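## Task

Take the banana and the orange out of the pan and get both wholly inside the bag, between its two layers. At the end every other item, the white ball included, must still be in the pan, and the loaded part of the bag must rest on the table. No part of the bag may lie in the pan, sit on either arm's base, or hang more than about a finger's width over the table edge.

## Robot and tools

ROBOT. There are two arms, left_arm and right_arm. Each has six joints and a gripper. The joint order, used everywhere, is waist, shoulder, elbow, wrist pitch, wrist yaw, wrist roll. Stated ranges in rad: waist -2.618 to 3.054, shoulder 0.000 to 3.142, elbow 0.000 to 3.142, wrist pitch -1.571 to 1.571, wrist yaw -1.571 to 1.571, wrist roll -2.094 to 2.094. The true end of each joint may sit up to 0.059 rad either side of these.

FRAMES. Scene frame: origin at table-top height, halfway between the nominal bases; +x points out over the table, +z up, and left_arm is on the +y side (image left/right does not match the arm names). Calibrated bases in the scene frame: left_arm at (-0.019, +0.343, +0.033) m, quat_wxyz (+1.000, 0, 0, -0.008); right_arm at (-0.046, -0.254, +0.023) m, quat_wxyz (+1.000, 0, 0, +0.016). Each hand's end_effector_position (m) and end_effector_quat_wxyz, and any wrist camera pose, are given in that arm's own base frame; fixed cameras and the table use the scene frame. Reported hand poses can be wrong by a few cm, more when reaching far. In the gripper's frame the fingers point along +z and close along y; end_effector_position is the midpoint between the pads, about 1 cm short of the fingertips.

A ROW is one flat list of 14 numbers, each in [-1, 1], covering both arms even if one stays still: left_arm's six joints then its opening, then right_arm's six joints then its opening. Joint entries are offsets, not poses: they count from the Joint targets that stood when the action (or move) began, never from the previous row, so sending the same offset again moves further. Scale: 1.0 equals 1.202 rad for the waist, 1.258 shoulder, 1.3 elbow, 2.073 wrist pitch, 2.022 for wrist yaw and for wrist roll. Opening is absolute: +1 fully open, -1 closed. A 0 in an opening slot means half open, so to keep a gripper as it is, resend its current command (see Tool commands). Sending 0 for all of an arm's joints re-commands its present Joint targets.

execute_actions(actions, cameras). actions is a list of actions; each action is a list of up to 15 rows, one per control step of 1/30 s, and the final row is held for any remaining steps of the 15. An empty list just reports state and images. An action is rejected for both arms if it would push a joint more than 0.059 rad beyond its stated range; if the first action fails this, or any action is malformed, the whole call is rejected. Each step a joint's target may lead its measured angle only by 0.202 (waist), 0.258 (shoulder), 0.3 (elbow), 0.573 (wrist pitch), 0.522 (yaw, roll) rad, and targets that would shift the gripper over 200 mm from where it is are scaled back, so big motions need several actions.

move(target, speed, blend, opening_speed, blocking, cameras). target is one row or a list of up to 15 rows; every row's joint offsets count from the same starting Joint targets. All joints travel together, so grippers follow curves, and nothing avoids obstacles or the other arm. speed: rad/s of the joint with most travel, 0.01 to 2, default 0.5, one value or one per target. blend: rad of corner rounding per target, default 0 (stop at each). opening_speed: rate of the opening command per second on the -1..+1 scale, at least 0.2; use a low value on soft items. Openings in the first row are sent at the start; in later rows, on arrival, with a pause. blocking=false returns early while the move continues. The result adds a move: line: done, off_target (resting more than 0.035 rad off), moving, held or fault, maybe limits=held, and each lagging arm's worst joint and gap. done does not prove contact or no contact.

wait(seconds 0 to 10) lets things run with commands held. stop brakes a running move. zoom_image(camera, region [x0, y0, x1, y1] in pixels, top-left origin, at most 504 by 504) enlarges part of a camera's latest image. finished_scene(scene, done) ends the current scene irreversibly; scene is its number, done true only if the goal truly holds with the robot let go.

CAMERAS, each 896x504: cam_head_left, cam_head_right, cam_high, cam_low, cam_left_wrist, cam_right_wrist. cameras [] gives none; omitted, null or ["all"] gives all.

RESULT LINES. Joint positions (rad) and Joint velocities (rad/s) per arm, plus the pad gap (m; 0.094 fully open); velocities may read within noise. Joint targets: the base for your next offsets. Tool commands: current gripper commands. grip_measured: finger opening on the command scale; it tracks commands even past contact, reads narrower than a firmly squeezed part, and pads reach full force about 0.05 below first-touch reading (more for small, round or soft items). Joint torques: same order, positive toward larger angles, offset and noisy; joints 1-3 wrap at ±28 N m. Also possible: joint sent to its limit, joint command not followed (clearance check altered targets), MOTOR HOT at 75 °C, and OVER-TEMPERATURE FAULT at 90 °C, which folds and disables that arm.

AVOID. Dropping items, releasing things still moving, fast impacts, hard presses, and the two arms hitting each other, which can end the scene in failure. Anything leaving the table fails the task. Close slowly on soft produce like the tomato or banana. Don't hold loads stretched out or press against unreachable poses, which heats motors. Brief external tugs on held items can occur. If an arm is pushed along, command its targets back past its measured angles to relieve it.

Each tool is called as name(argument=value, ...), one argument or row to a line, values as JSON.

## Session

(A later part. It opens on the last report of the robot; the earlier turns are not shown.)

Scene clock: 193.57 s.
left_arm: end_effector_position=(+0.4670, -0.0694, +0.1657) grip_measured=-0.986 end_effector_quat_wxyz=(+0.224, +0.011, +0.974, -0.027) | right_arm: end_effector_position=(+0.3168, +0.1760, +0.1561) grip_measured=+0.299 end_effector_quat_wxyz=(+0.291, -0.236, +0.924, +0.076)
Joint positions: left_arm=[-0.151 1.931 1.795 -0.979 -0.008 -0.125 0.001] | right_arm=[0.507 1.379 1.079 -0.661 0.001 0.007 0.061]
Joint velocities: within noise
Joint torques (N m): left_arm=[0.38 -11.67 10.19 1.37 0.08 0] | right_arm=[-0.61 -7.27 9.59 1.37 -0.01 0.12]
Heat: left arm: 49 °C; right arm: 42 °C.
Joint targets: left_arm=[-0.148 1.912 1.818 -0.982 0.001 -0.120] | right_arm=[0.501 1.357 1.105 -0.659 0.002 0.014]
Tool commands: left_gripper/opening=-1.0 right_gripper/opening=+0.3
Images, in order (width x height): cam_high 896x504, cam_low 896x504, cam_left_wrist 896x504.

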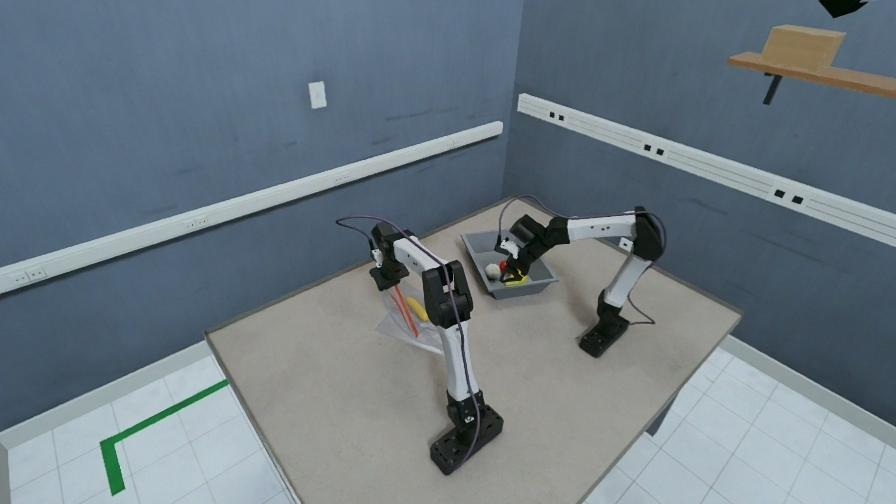

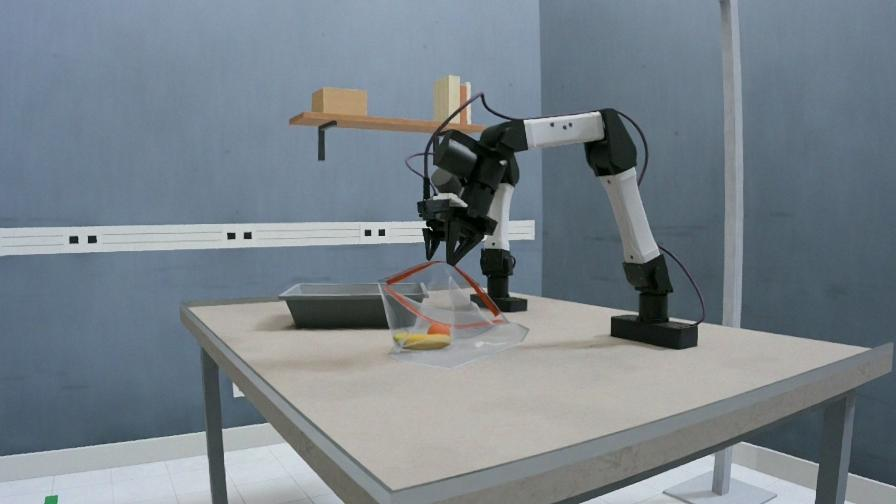

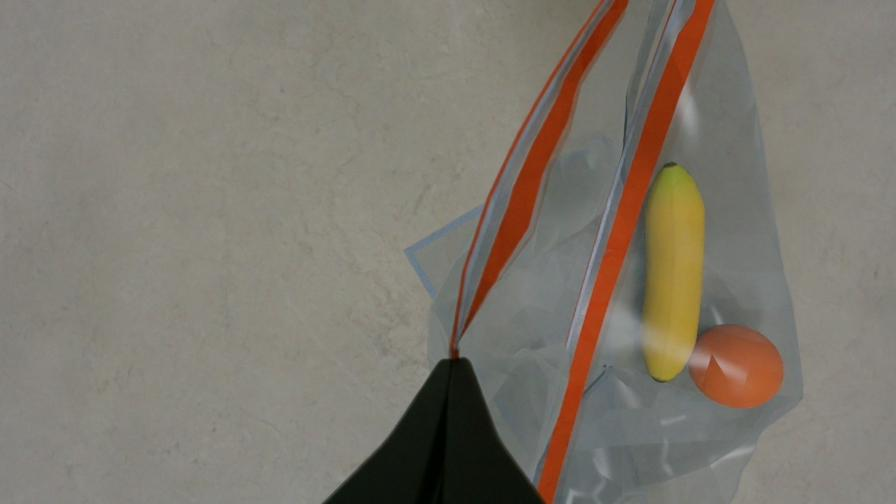

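move(
  target=[-0.218,0.116,0.1446,-0.0203,0,0,-1,0,0,0,0,0,0,0.3],
  speed=0.25,
  cameras=["cam_left_wrist","cam_right_wrist"],
)

zoom_image(
  camera="cam_left_wrist",
  region=[392, 0, 896, 504],
)

Scene clock: 197.47 s.
left_arm: end_effector_position=(+0.4634, -0.2013, +0.1794) grip_measured=-0.986 end_effector_quat_wxyz=(+0.240, +0.138, +0.959, -0.062) | right_arm: end_effector_position=(+0.3168, +0.1760, +0.1561) grip_measured=+0.299 end_effector_quat_wxyz=(+0.291, -0.236, +0.924, +0.076)
Joint positions: left_arm=[-0.412 2.039 1.981 -1.012 -0.007 -0.125 0.001] | right_arm=[0.507 1.379 1.079 -0.661 0.001 0.008 0.061]
Joint velocities: within noise
Joint torques (N m): left_arm=[0.25 -9.58 10.3 1.36 0.07 0] | right_arm=[-0.61 -7.24 9.58 1.37 -0.01 0.12]
Heat: left arm: 49 °C; right arm: 42 °C.
Joint targets: left_arm=[-0.411 2.058 2.006 -1.024 0.001 -0.120] | right_arm=[0.501 1.357 1.105 -0.659 0.002 0.015]
move: done
Images, in order (width x height): cam_left_wrist 896x504, cam_right_wrist 896x504.

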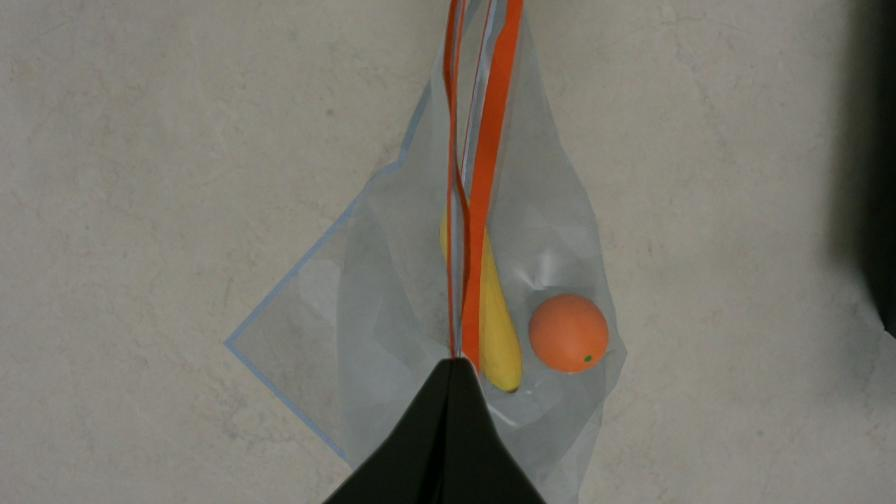

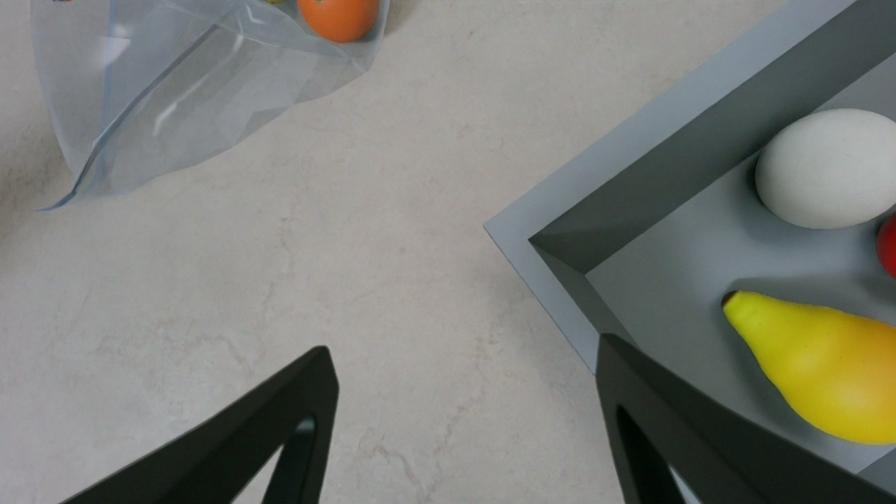

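Scaled by 1.000.

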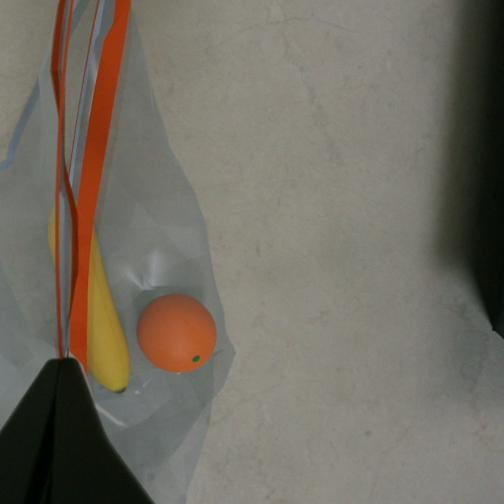

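move(
  target=[-0.1156,0.113,0.0215,0.056,0,0,-1,0,0,0,0,0,0,0.3],
  speed=0.2,
  cameras=["cam_left_wrist","cam_right_wrist"],
)

zoom_image(
  camera="cam_left_wrist",
  region=[240, 0, 744, 504],
)

Scene clock: 199.07 s.
left_arm: end_effector_position=(+0.4585, -0.2788, +0.1279) grip_measured=-0.986 end_effector_quat_wxyz=(+0.225, +0.203, +0.950, -0.075) | right_arm: end_effector_position=(+0.3168, +0.1760, +0.1561) grip_measured=+0.299 end_effector_quat_wxyz=(+0.291, -0.236, +0.924, +0.076)
Joint positions: left_arm=[-0.549 2.183 2.009 -0.918 -0.007 -0.125 0.001] | right_arm=[0.507 1.379 1.079 -0.661 0.001 0.008 0.061]
Joint velocities: within noise
Joint torques (N m): left_arm=[0.13 -10.91 10.43 1.57 0.08 0.02] | right_arm=[-0.61 -7.24 9.58 1.37 -0.02 0.12]
Heat: left arm: 49 °C; right arm: 42 °C.
Joint targets: left_arm=[-0.549 2.200 2.034 -0.908 0.001 -0.120] | right_arm=[0.501 1.357 1.105 -0.659 0.002 0.015]
move: done
Images, in order (width x height): cam_left_wrist 896x504, cam_right_wrist 896x504.

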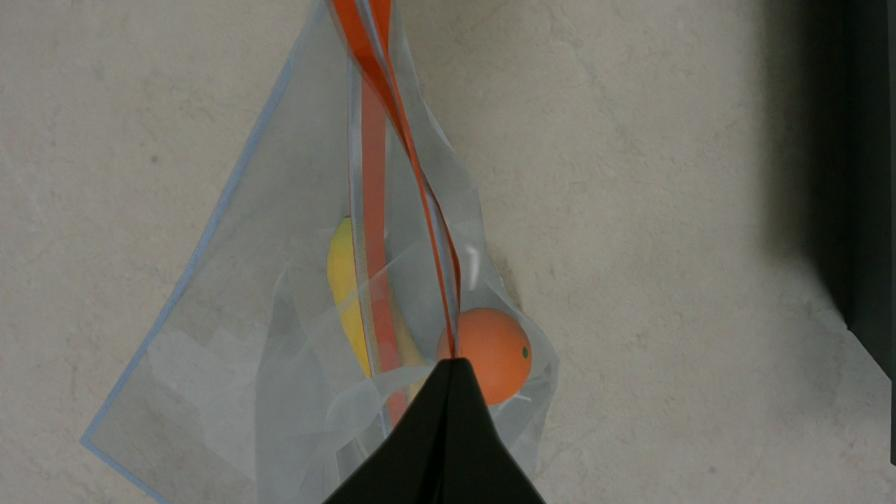

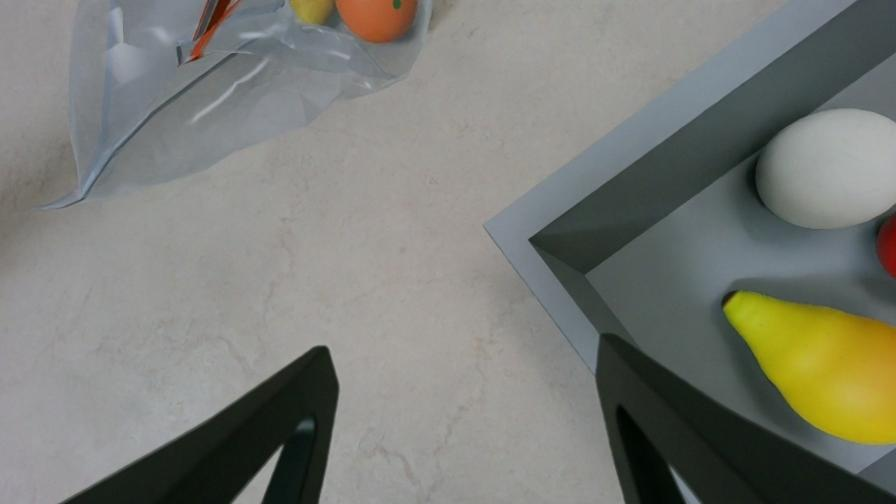

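Scaled by 1.000.

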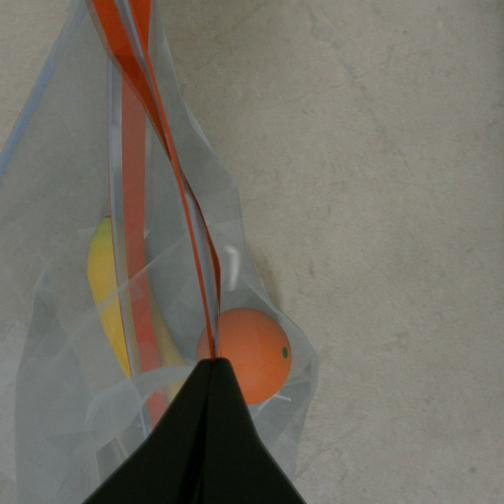

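zoom_image(
  camera="cam_right_wrist",
  region=[0, 0, 448, 252],
)

execute_actions(
  actions=[],
  cameras=["cam_head_left","cam_low"],
)

zoom_image(
  camera="cam_head_left",
  region=[230, 150, 450, 330],
)

zoom_image(
  camera="cam_low",
  region=[340, 220, 580, 380],
)

Scaled by 1.125 from the camera's 896x504 image, which has a finer 1280x720 frame.

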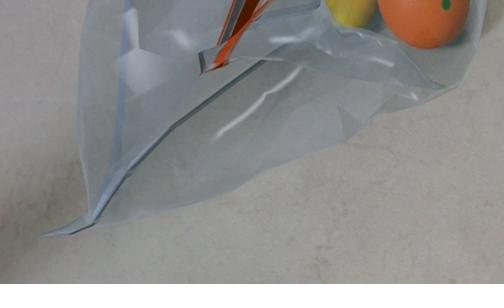

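Scene clock: 201.43 s.
left_arm: end_effector_position=(+0.4587, -0.2789, +0.1280) grip_measured=-0.986 end_effector_quat_wxyz=(+0.225, +0.203, +0.950, -0.075) | right_arm: end_effector_position=(+0.3168, +0.1760, +0.1561) grip_measured=+0.299 end_effector_quat_wxyz=(+0.291, -0.236, +0.924, +0.076)
Joint positions: left_arm=[-0.549 2.183 2.009 -0.918 -0.007 -0.125 0.001] | right_arm=[0.507 1.379 1.079 -0.661 0.001 0.008 0.061]
Joint velocities: within noise
Joint torques (N m): left_arm=[0.17 -10.88 10.4 1.56 0.08 0.01] | right_arm=[-0.61 -7.25 9.58 1.37 -0.01 0.11]
Heat: left arm: 48 °C; right arm: 42 °C.
Joint targets: left_arm=[-0.549 2.200 2.034 -0.908 0.001 -0.120] | right_arm=[0.501 1.357 1.105 -0.659 0.002 0.015]
Tool commands: left_gripper/opening=-1.0 right_gripper/opening=+0.3
Images, in order (width x height): cam_head_left 896x504, cam_low 896x504.

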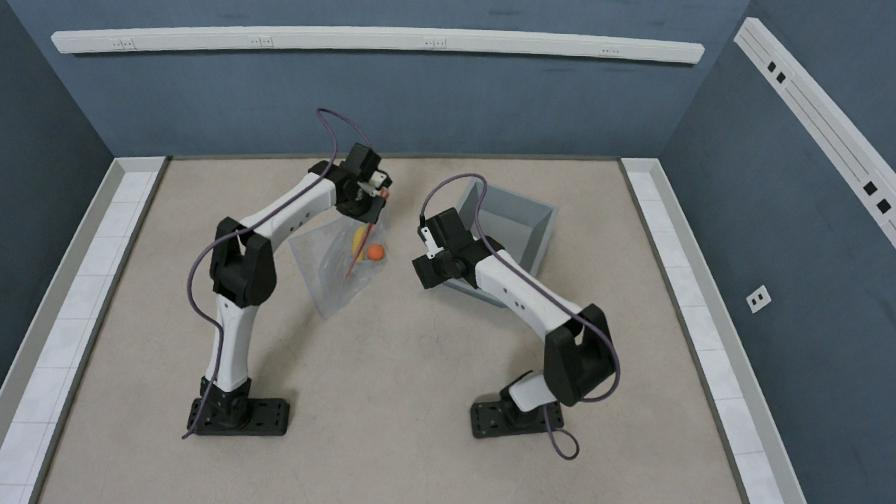

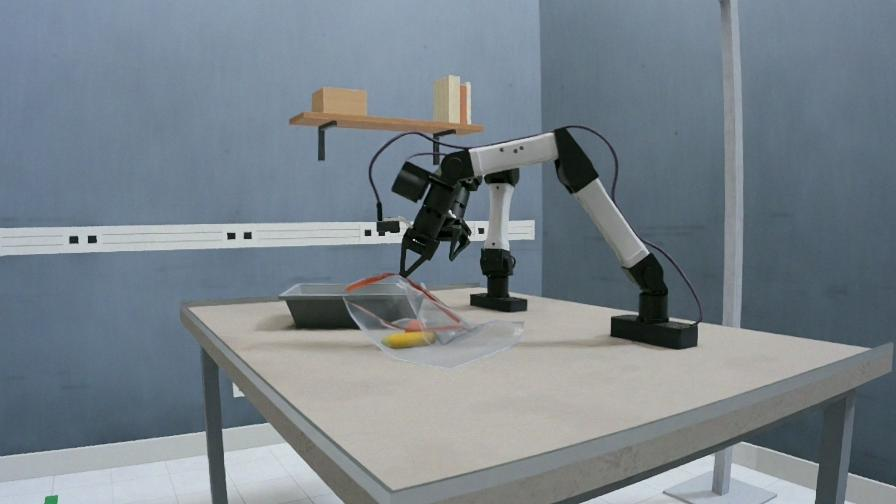

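Scaled by 2.291 from the camera's 896x504 image, which has a finer 1280x720 frame.

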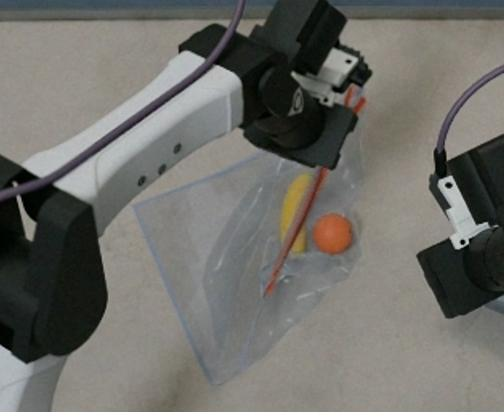

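Scaled by 2.100 from the camera's 896x504 image, which has a finer 1280x720 frame.

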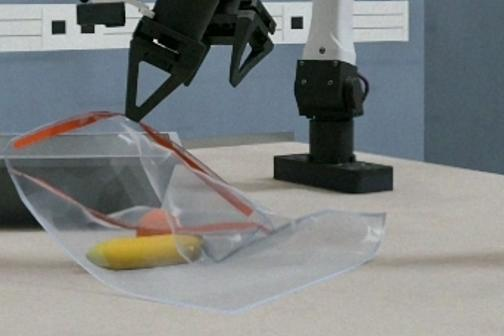

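move(
  target=[0,0,0,0,0,0,-1,0.2196,0.702,0.733,-0.1838,0,-0.9367,0.3],
  speed=0.6,
  cameras=["cam_right_wrist","cam_left_wrist","cam_head_left"],
)

zoom_image(
  camera="cam_head_left",
  region=[230, 150, 450, 330],
)

Scene clock: 204.77 s.
left_arm: end_effector_position=(+0.4587, -0.2790, +0.1280) grip_measured=-0.986 end_effector_quat_wxyz=(+0.225, +0.203, +0.950, -0.075) | right_arm: end_effector_position=(+0.3686, +0.2856, +0.1463) grip_measured=+0.299 end_effector_quat_wxyz=(-0.221, +0.755, -0.615, +0.052)
Joint positions: left_arm=[-0.549 2.183 2.009 -0.917 -0.007 -0.125 0.001] | right_arm=[0.66 1.9 1.674 -0.887 0.001 -1.116 0.061]
Joint velocities: within noise
Joint torques (N m): left_arm=[0.14 -10.89 10.39 1.56 0.07 0.01] | right_arm=[-0.14 -10.06 6.71 1.11 -0.08 0.13]
Heat: left arm: 48 °C; right arm: 41 °C.
Joint targets: left_arm=[-0.549 2.200 2.034 -0.908 0.001 -0.120] | right_arm=[0.658 1.896 1.673 -0.886 0.001 -1.111]
move: held (right_arm; a check stopped the path); limits=held; right_arm: the wrist roll is farthest, 0.763 rad from its target
joint command not followed: on one or more control steps a check withheld the commanded joint targets of the right arm, and it was not sent them on those steps.
cause: the commanded joint targets, or the way to them, would bring a part of the robot too close to another arm (this arm's wrist (the part past the wrist pitch) and the left arm's wrist (the part past the wrist pitch), at the place that arm is still heading or pushing toward).
Images, in order (width x height): cam_head_left 896x504, cam_left_wrist 896x504, cam_right_wrist 896x504.

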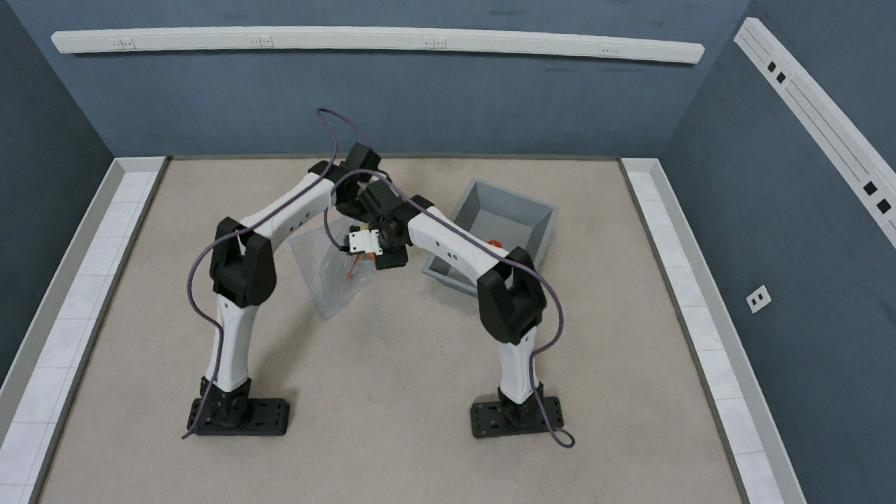

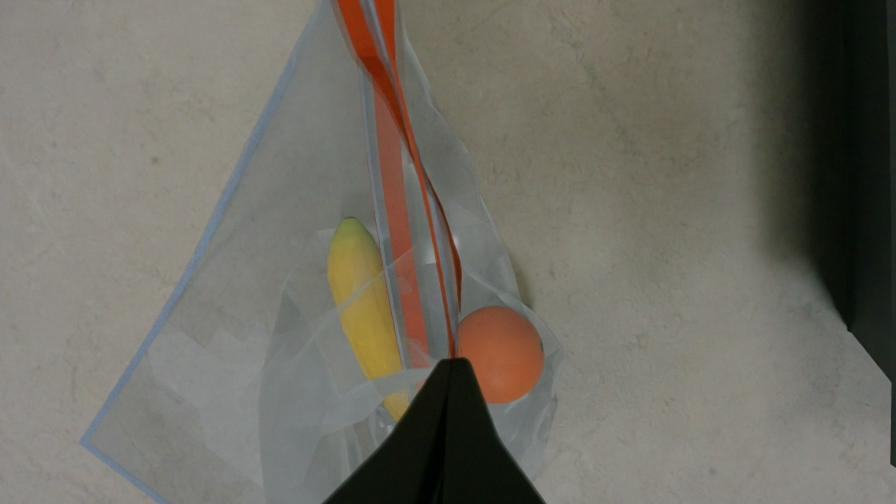

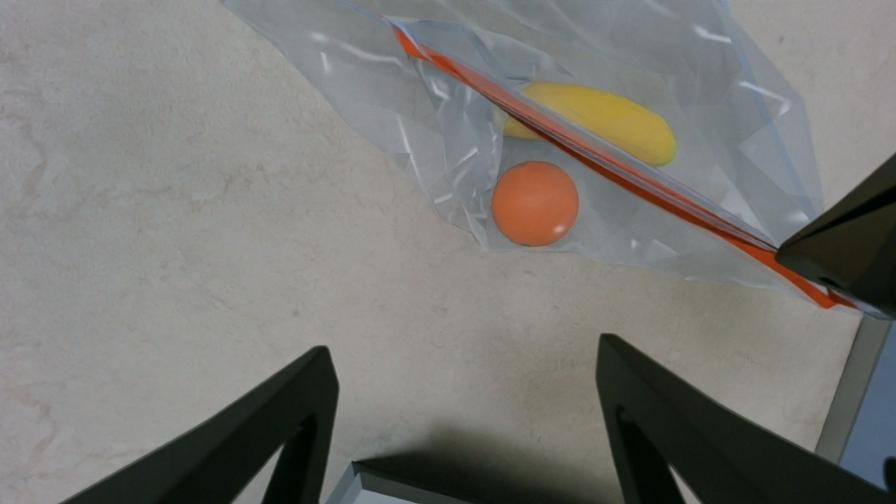

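Scaled by 2.291 from the camera's 896x504 image, which has a finer 1280x720 frame.

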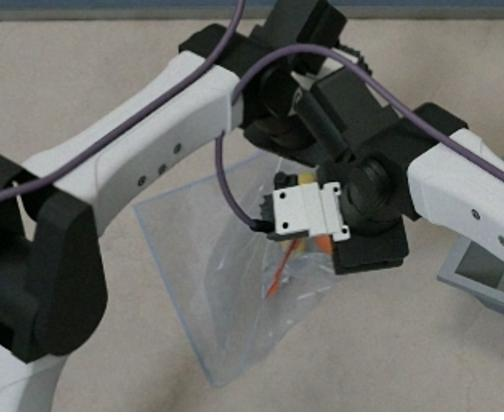

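move(
  target=[
    [0,0,0,0,0,0,-1,-0.2146,-0.474,-0.437,0.09,0,0.35,0.3],
    [-0.0607,0.143,-0.134,0.16,0,0,-1,-0.2146,-0.474,-0.437,0.09,0,0.35,0.3],
  ],
  speed=[0.7,0.2],
  cameras=["cam_right_wrist","cam_left_wrist","cam_head_left"],
)

zoom_image(
  camera="cam_head_left",
  region=[230, 150, 450, 330],
)

Scene clock: 209.47 s.
left_arm: end_effector_position=(+0.4653, -0.3291, +0.0231) grip_measured=-0.986 end_effector_quat_wxyz=(+0.233, +0.235, +0.940, -0.087) | right_arm: end_effector_position=(+0.3250, +0.1396, +0.1796) grip_measured=+0.299 end_effector_quat_wxyz=(+0.315, -0.377, +0.871, -0.001)
Joint positions: left_arm=[-0.618 2.357 1.872 -0.583 -0.007 -0.125 0.001] | right_arm=[0.406 1.32 1.108 -0.718 0.001 -0.411 0.061]
Joint velocities: within noise
Joint torques (N m): left_arm=[-0.18 -11.56 6.67 1.57 0.08 0.01] | right_arm=[-0.59 -6.58 6.82 1.58 -0.04 0.14]
Heat: left arm: 47 °C; right arm: 41 °C.
Joint targets: left_arm=[-0.622 2.380 1.860 -0.576 0.001 -0.120] | right_arm=[0.400 1.299 1.105 -0.700 0.001 -0.403]
move: done
Images, in order (width x height): cam_head_left 896x504, cam_left_wrist 896x504, cam_right_wrist 896x504.

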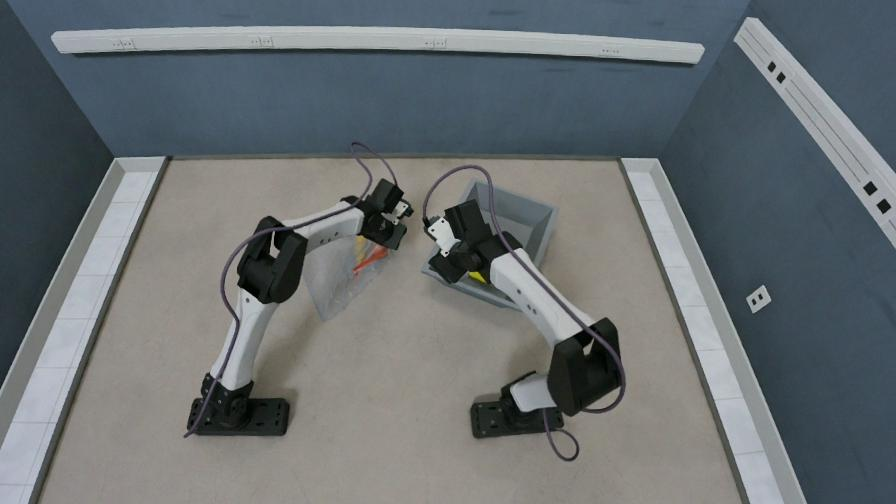

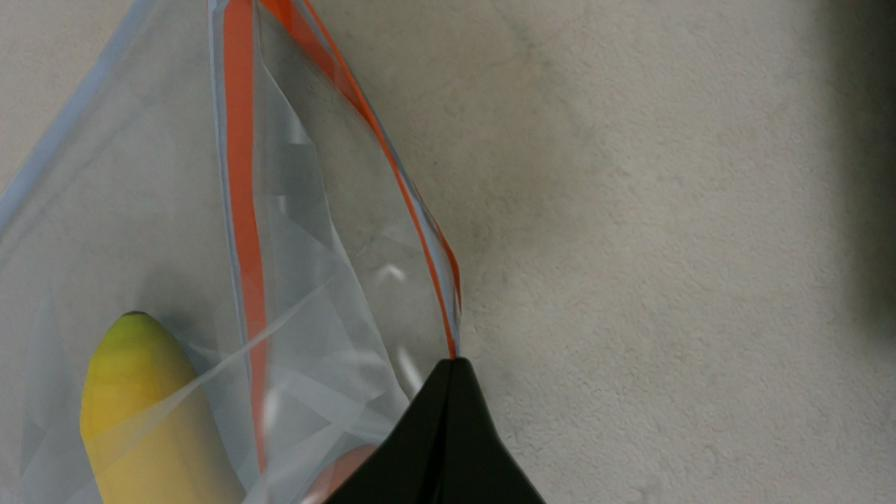

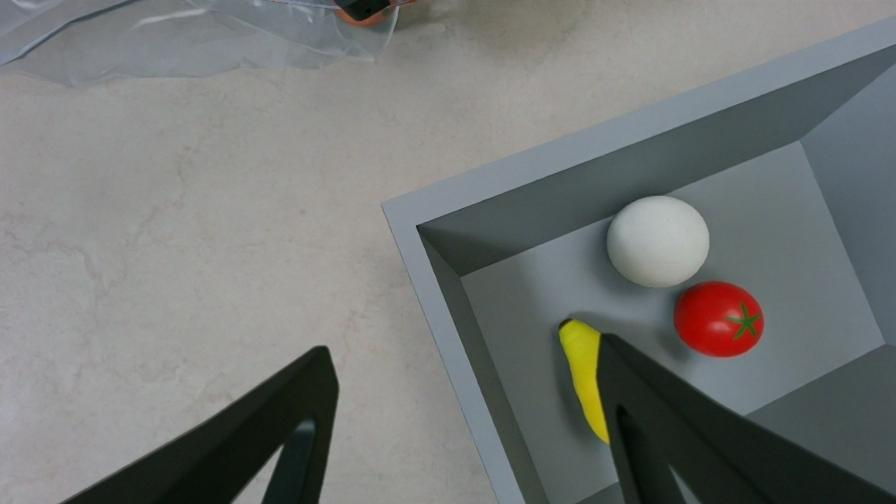

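Scaled by 2.291 from the camera's 896x504 image, which has a finer 1280x720 frame.

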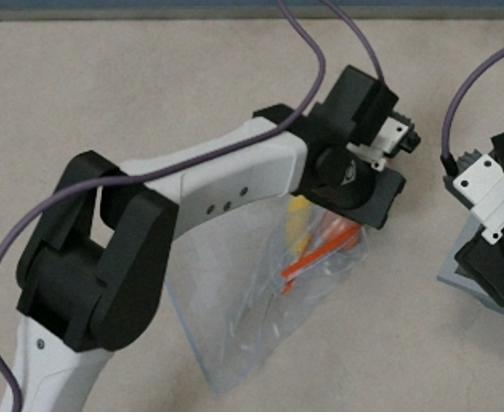

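execute_actions(
  actions=[],
  cameras=["cam_head_left","cam_high","cam_low","cam_left_wrist"],
)

zoom_image(
  camera="cam_head_left",
  region=[230, 150, 450, 330],
)

zoom_image(
  camera="cam_low",
  region=[340, 220, 580, 380],
)

Scene clock: 210.83 s.
left_arm: end_effector_position=(+0.4653, -0.3291, +0.0231) grip_measured=-0.986 end_effector_quat_wxyz=(+0.233, +0.235, +0.940, -0.087) | right_arm: end_effector_position=(+0.3251, +0.1396, +0.1796) grip_measured=+0.299 end_effector_quat_wxyz=(+0.316, -0.377, +0.871, -0.001)
Joint positions: left_arm=[-0.618 2.357 1.872 -0.583 -0.007 -0.125 0.001] | right_arm=[0.406 1.32 1.108 -0.717 0.001 -0.411 0.061]
Joint velocities: within noise
Joint torques (N m): left_arm=[-0.14 -11.58 6.67 1.58 0.07 0.01] | right_arm=[-0.61 -6.6 6.83 1.59 -0.04 0.14]
Heat: left arm: 47 °C; right arm: 41 °C.
Joint targets: left_arm=[-0.622 2.380 1.860 -0.576 0.001 -0.120] | right_arm=[0.400 1.299 1.105 -0.699 0.001 -0.403]
Tool commands: left_gripper/opening=-1.0 right_gripper/opening=+0.3
Images, in order (width x height): cam_head_left 896x504, cam_high 896x504, cam_low 896x504, cam_left_wrist 896x504.

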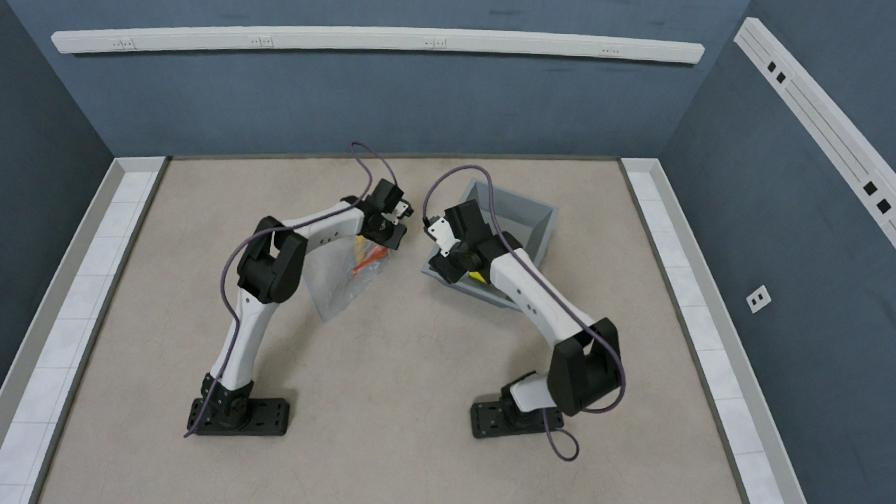

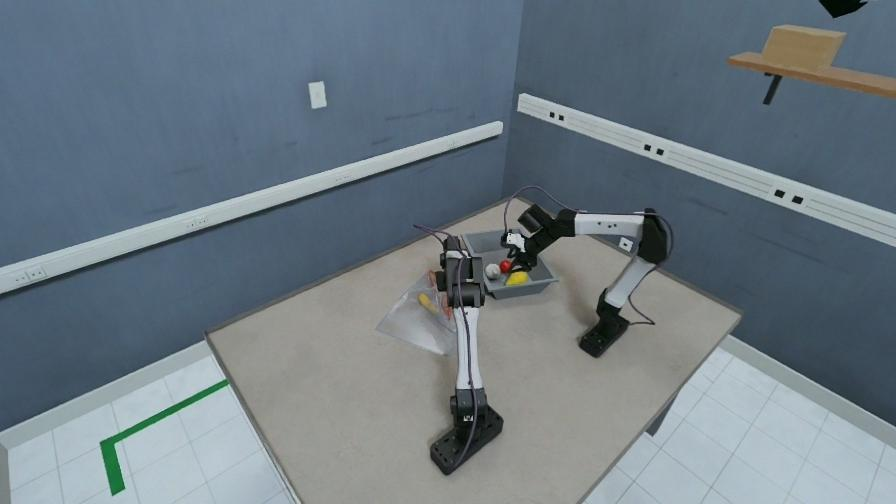

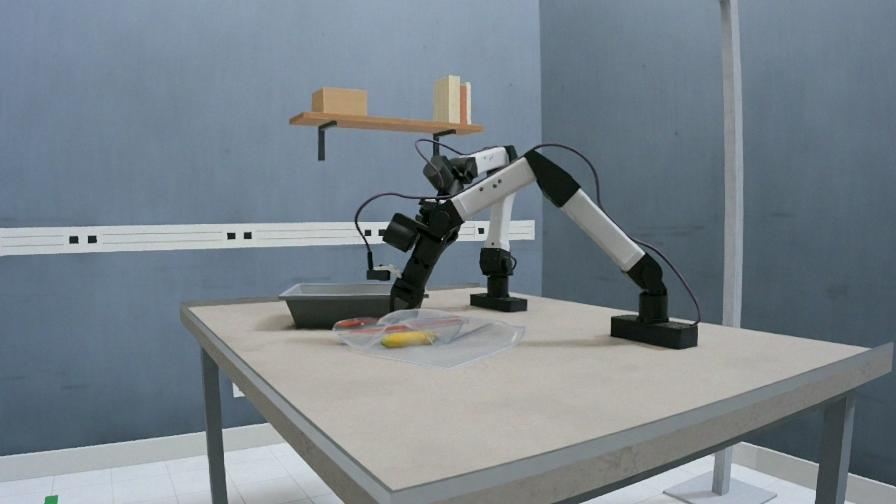

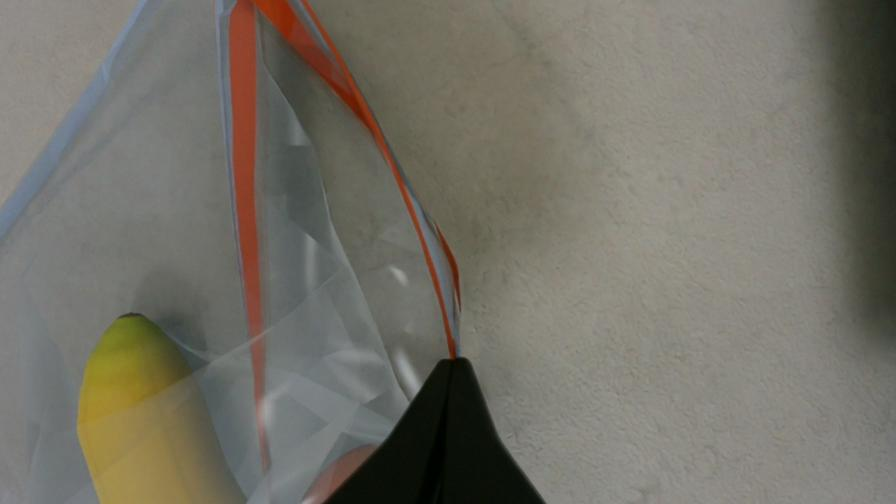

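Scaled by 2.291 from the camera's 896x504 image, which has a finer 1280x720 frame.

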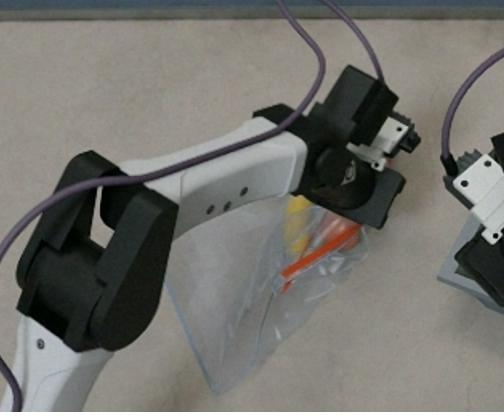

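Scaled by 2.100 from the camera's 896x504 image, which has a finer 1280x720 frame.

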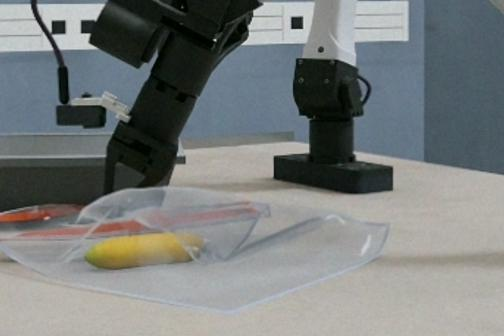

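zoom_image(
  camera="cam_left_wrist",
  region=[0, 0, 504, 504],
)

zoom_image(
  camera="cam_high",
  region=[360, 220, 520, 370],
)

Scaled by 1.000.

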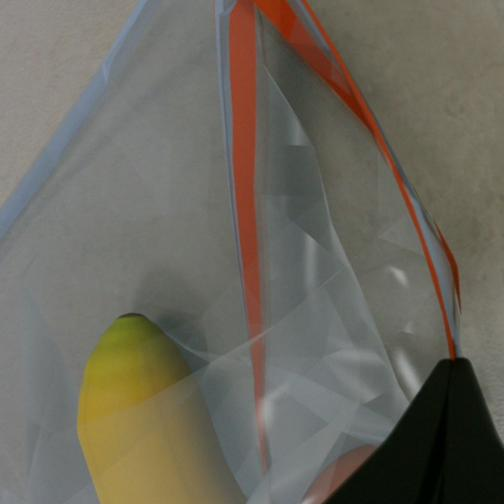

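Scaled by 3.150 from the camera's 896x504 image, which has a finer 1280x720 frame.

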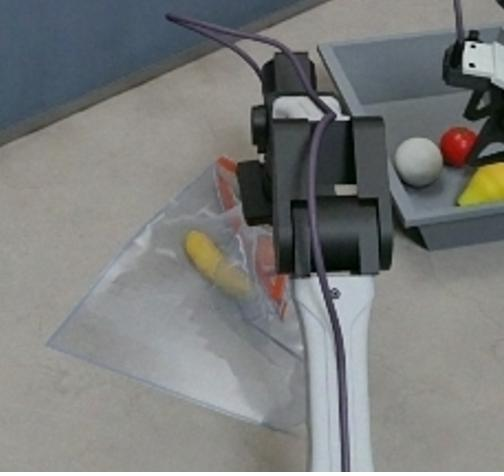

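move(
  target=[0.126, -0.2226, -0.123, -0.0463, 0, 0, -1, 0, 0, 0, 0, 0, 0, 0.3],
  speed=0.3,
  cameras=["cam_head_left","cam_left_wrist","cam_right_wrist","cam_low"],
)

zoom_image(
  camera="cam_head_left",
  region=[230, 150, 450, 330],
)

zoom_image(
  camera="cam_low",
  region=[280, 180, 560, 380],
)

Scene clock: 214.53 s.
left_arm: end_effector_position=(+0.4683, -0.2381, +0.0763) grip_measured=-0.986 end_effector_quat_wxyz=(+0.235, +0.167, +0.955, -0.069) | right_arm: end_effector_position=(+0.3251, +0.1396, +0.1796) grip_measured=+0.299 end_effector_quat_wxyz=(+0.316, -0.377, +0.871, -0.001)
Joint positions: left_arm=[-0.473 2.131 1.714 -0.659 -0.007 -0.125 0.001] | right_arm=[0.406 1.32 1.108 -0.717 0.001 -0.411 0.061]
Joint velocities: within noise
Joint torques (N m): left_arm=[0.36 -14.2 6.6 1.35 0.08 0.01] | right_arm=[-0.58 -6.6 6.84 1.58 -0.05 0.14]
Heat: left arm: 48 °C; right arm: 40 °C.
Joint targets: left_arm=[-0.471 2.100 1.700 -0.672 0.001 -0.120] | right_arm=[0.400 1.299 1.105 -0.699 0.001 -0.403]
move: done
Images, in order (width x height): cam_head_left 896x504, cam_low 896x504, cam_left_wrist 896x504, cam_right_wrist 896x504.

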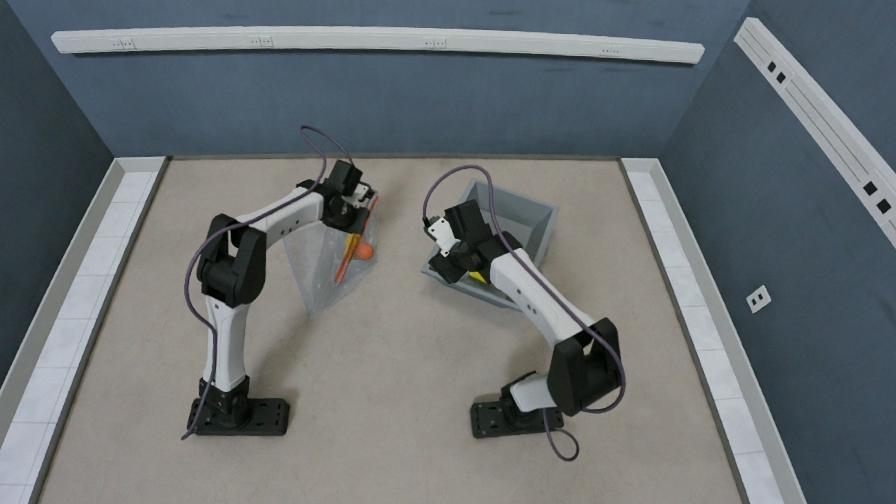

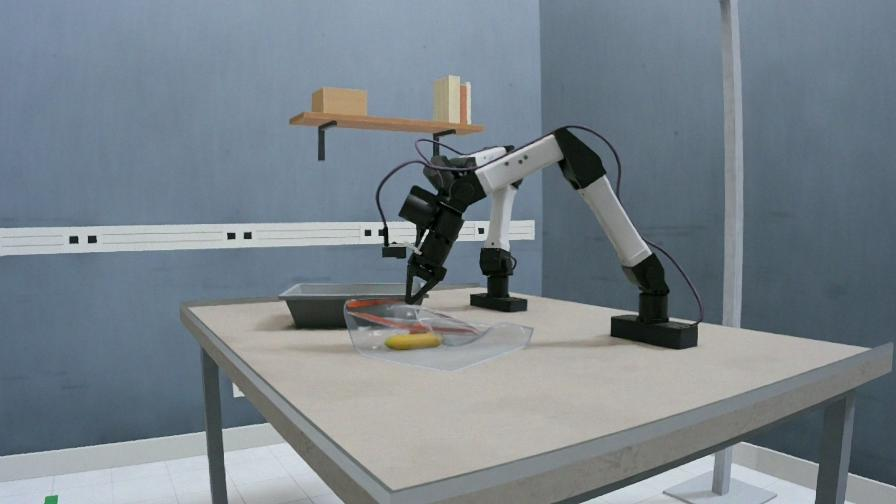

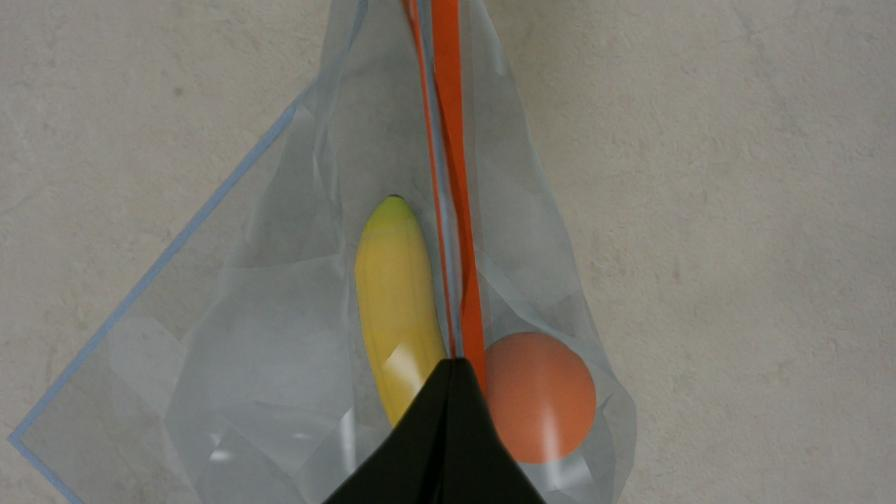

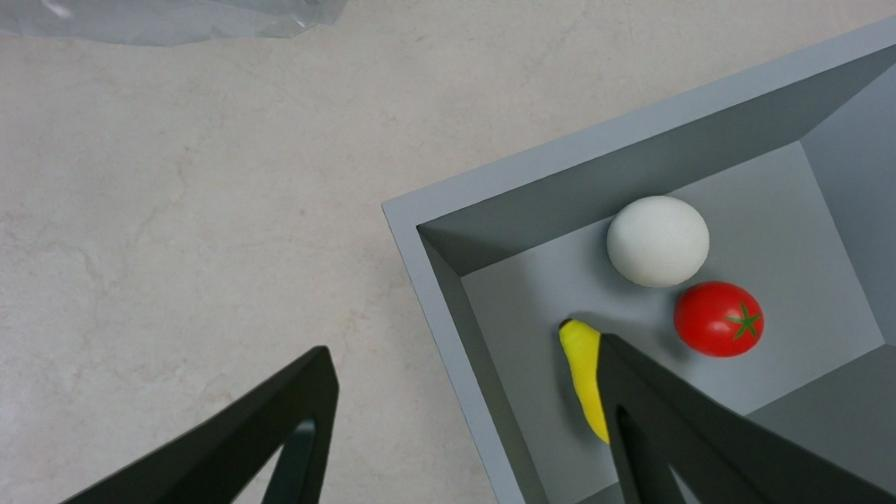

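Scaled by 2.291 from the camera's 896x504 image, which has a finer 1280x720 frame.

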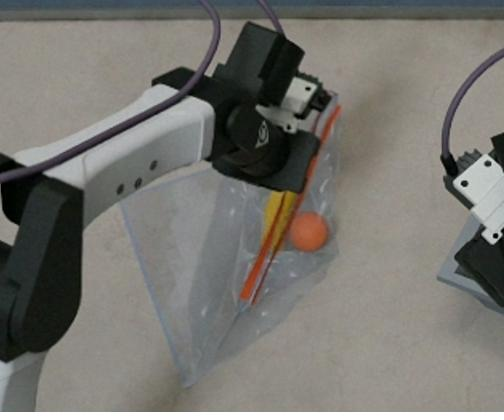

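Scaled by 1.800 from the camera's 896x504 image, which has a finer 1280x720 frame.

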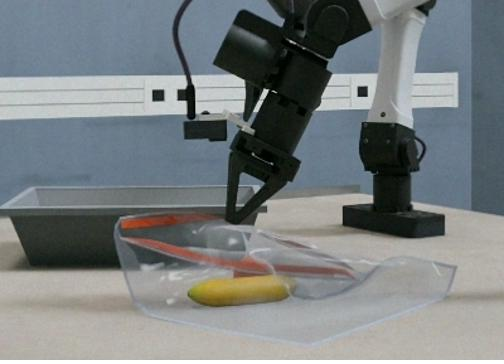

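zoom_image(
  camera="cam_left_wrist",
  region=[390, 180, 690, 480],
)

zoom_image(
  camera="cam_head_left",
  region=[310, 180, 400, 290],
)

zoom_image(
  camera="cam_low",
  region=[330, 270, 490, 380],
)

Scaled by 1.680 from the camera's 896x504 image, which has a finer 1280x720 frame.

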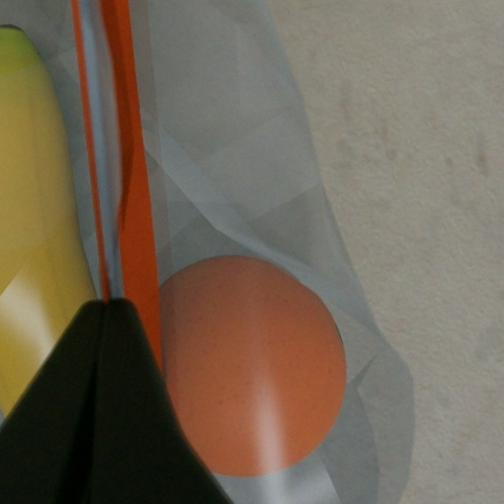

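Scaled by 4.582 from the camera's 896x504 image, which has a finer 1280x720 frame.

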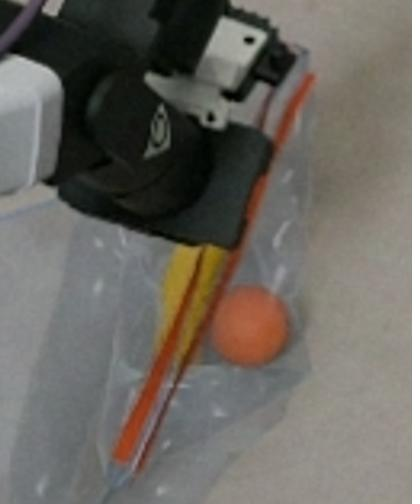

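Scaled by 3.150 from the camera's 896x504 image, which has a finer 1280x720 frame.

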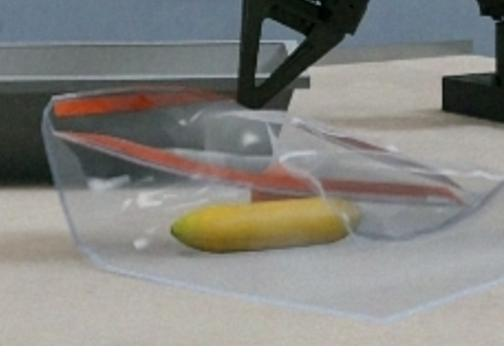

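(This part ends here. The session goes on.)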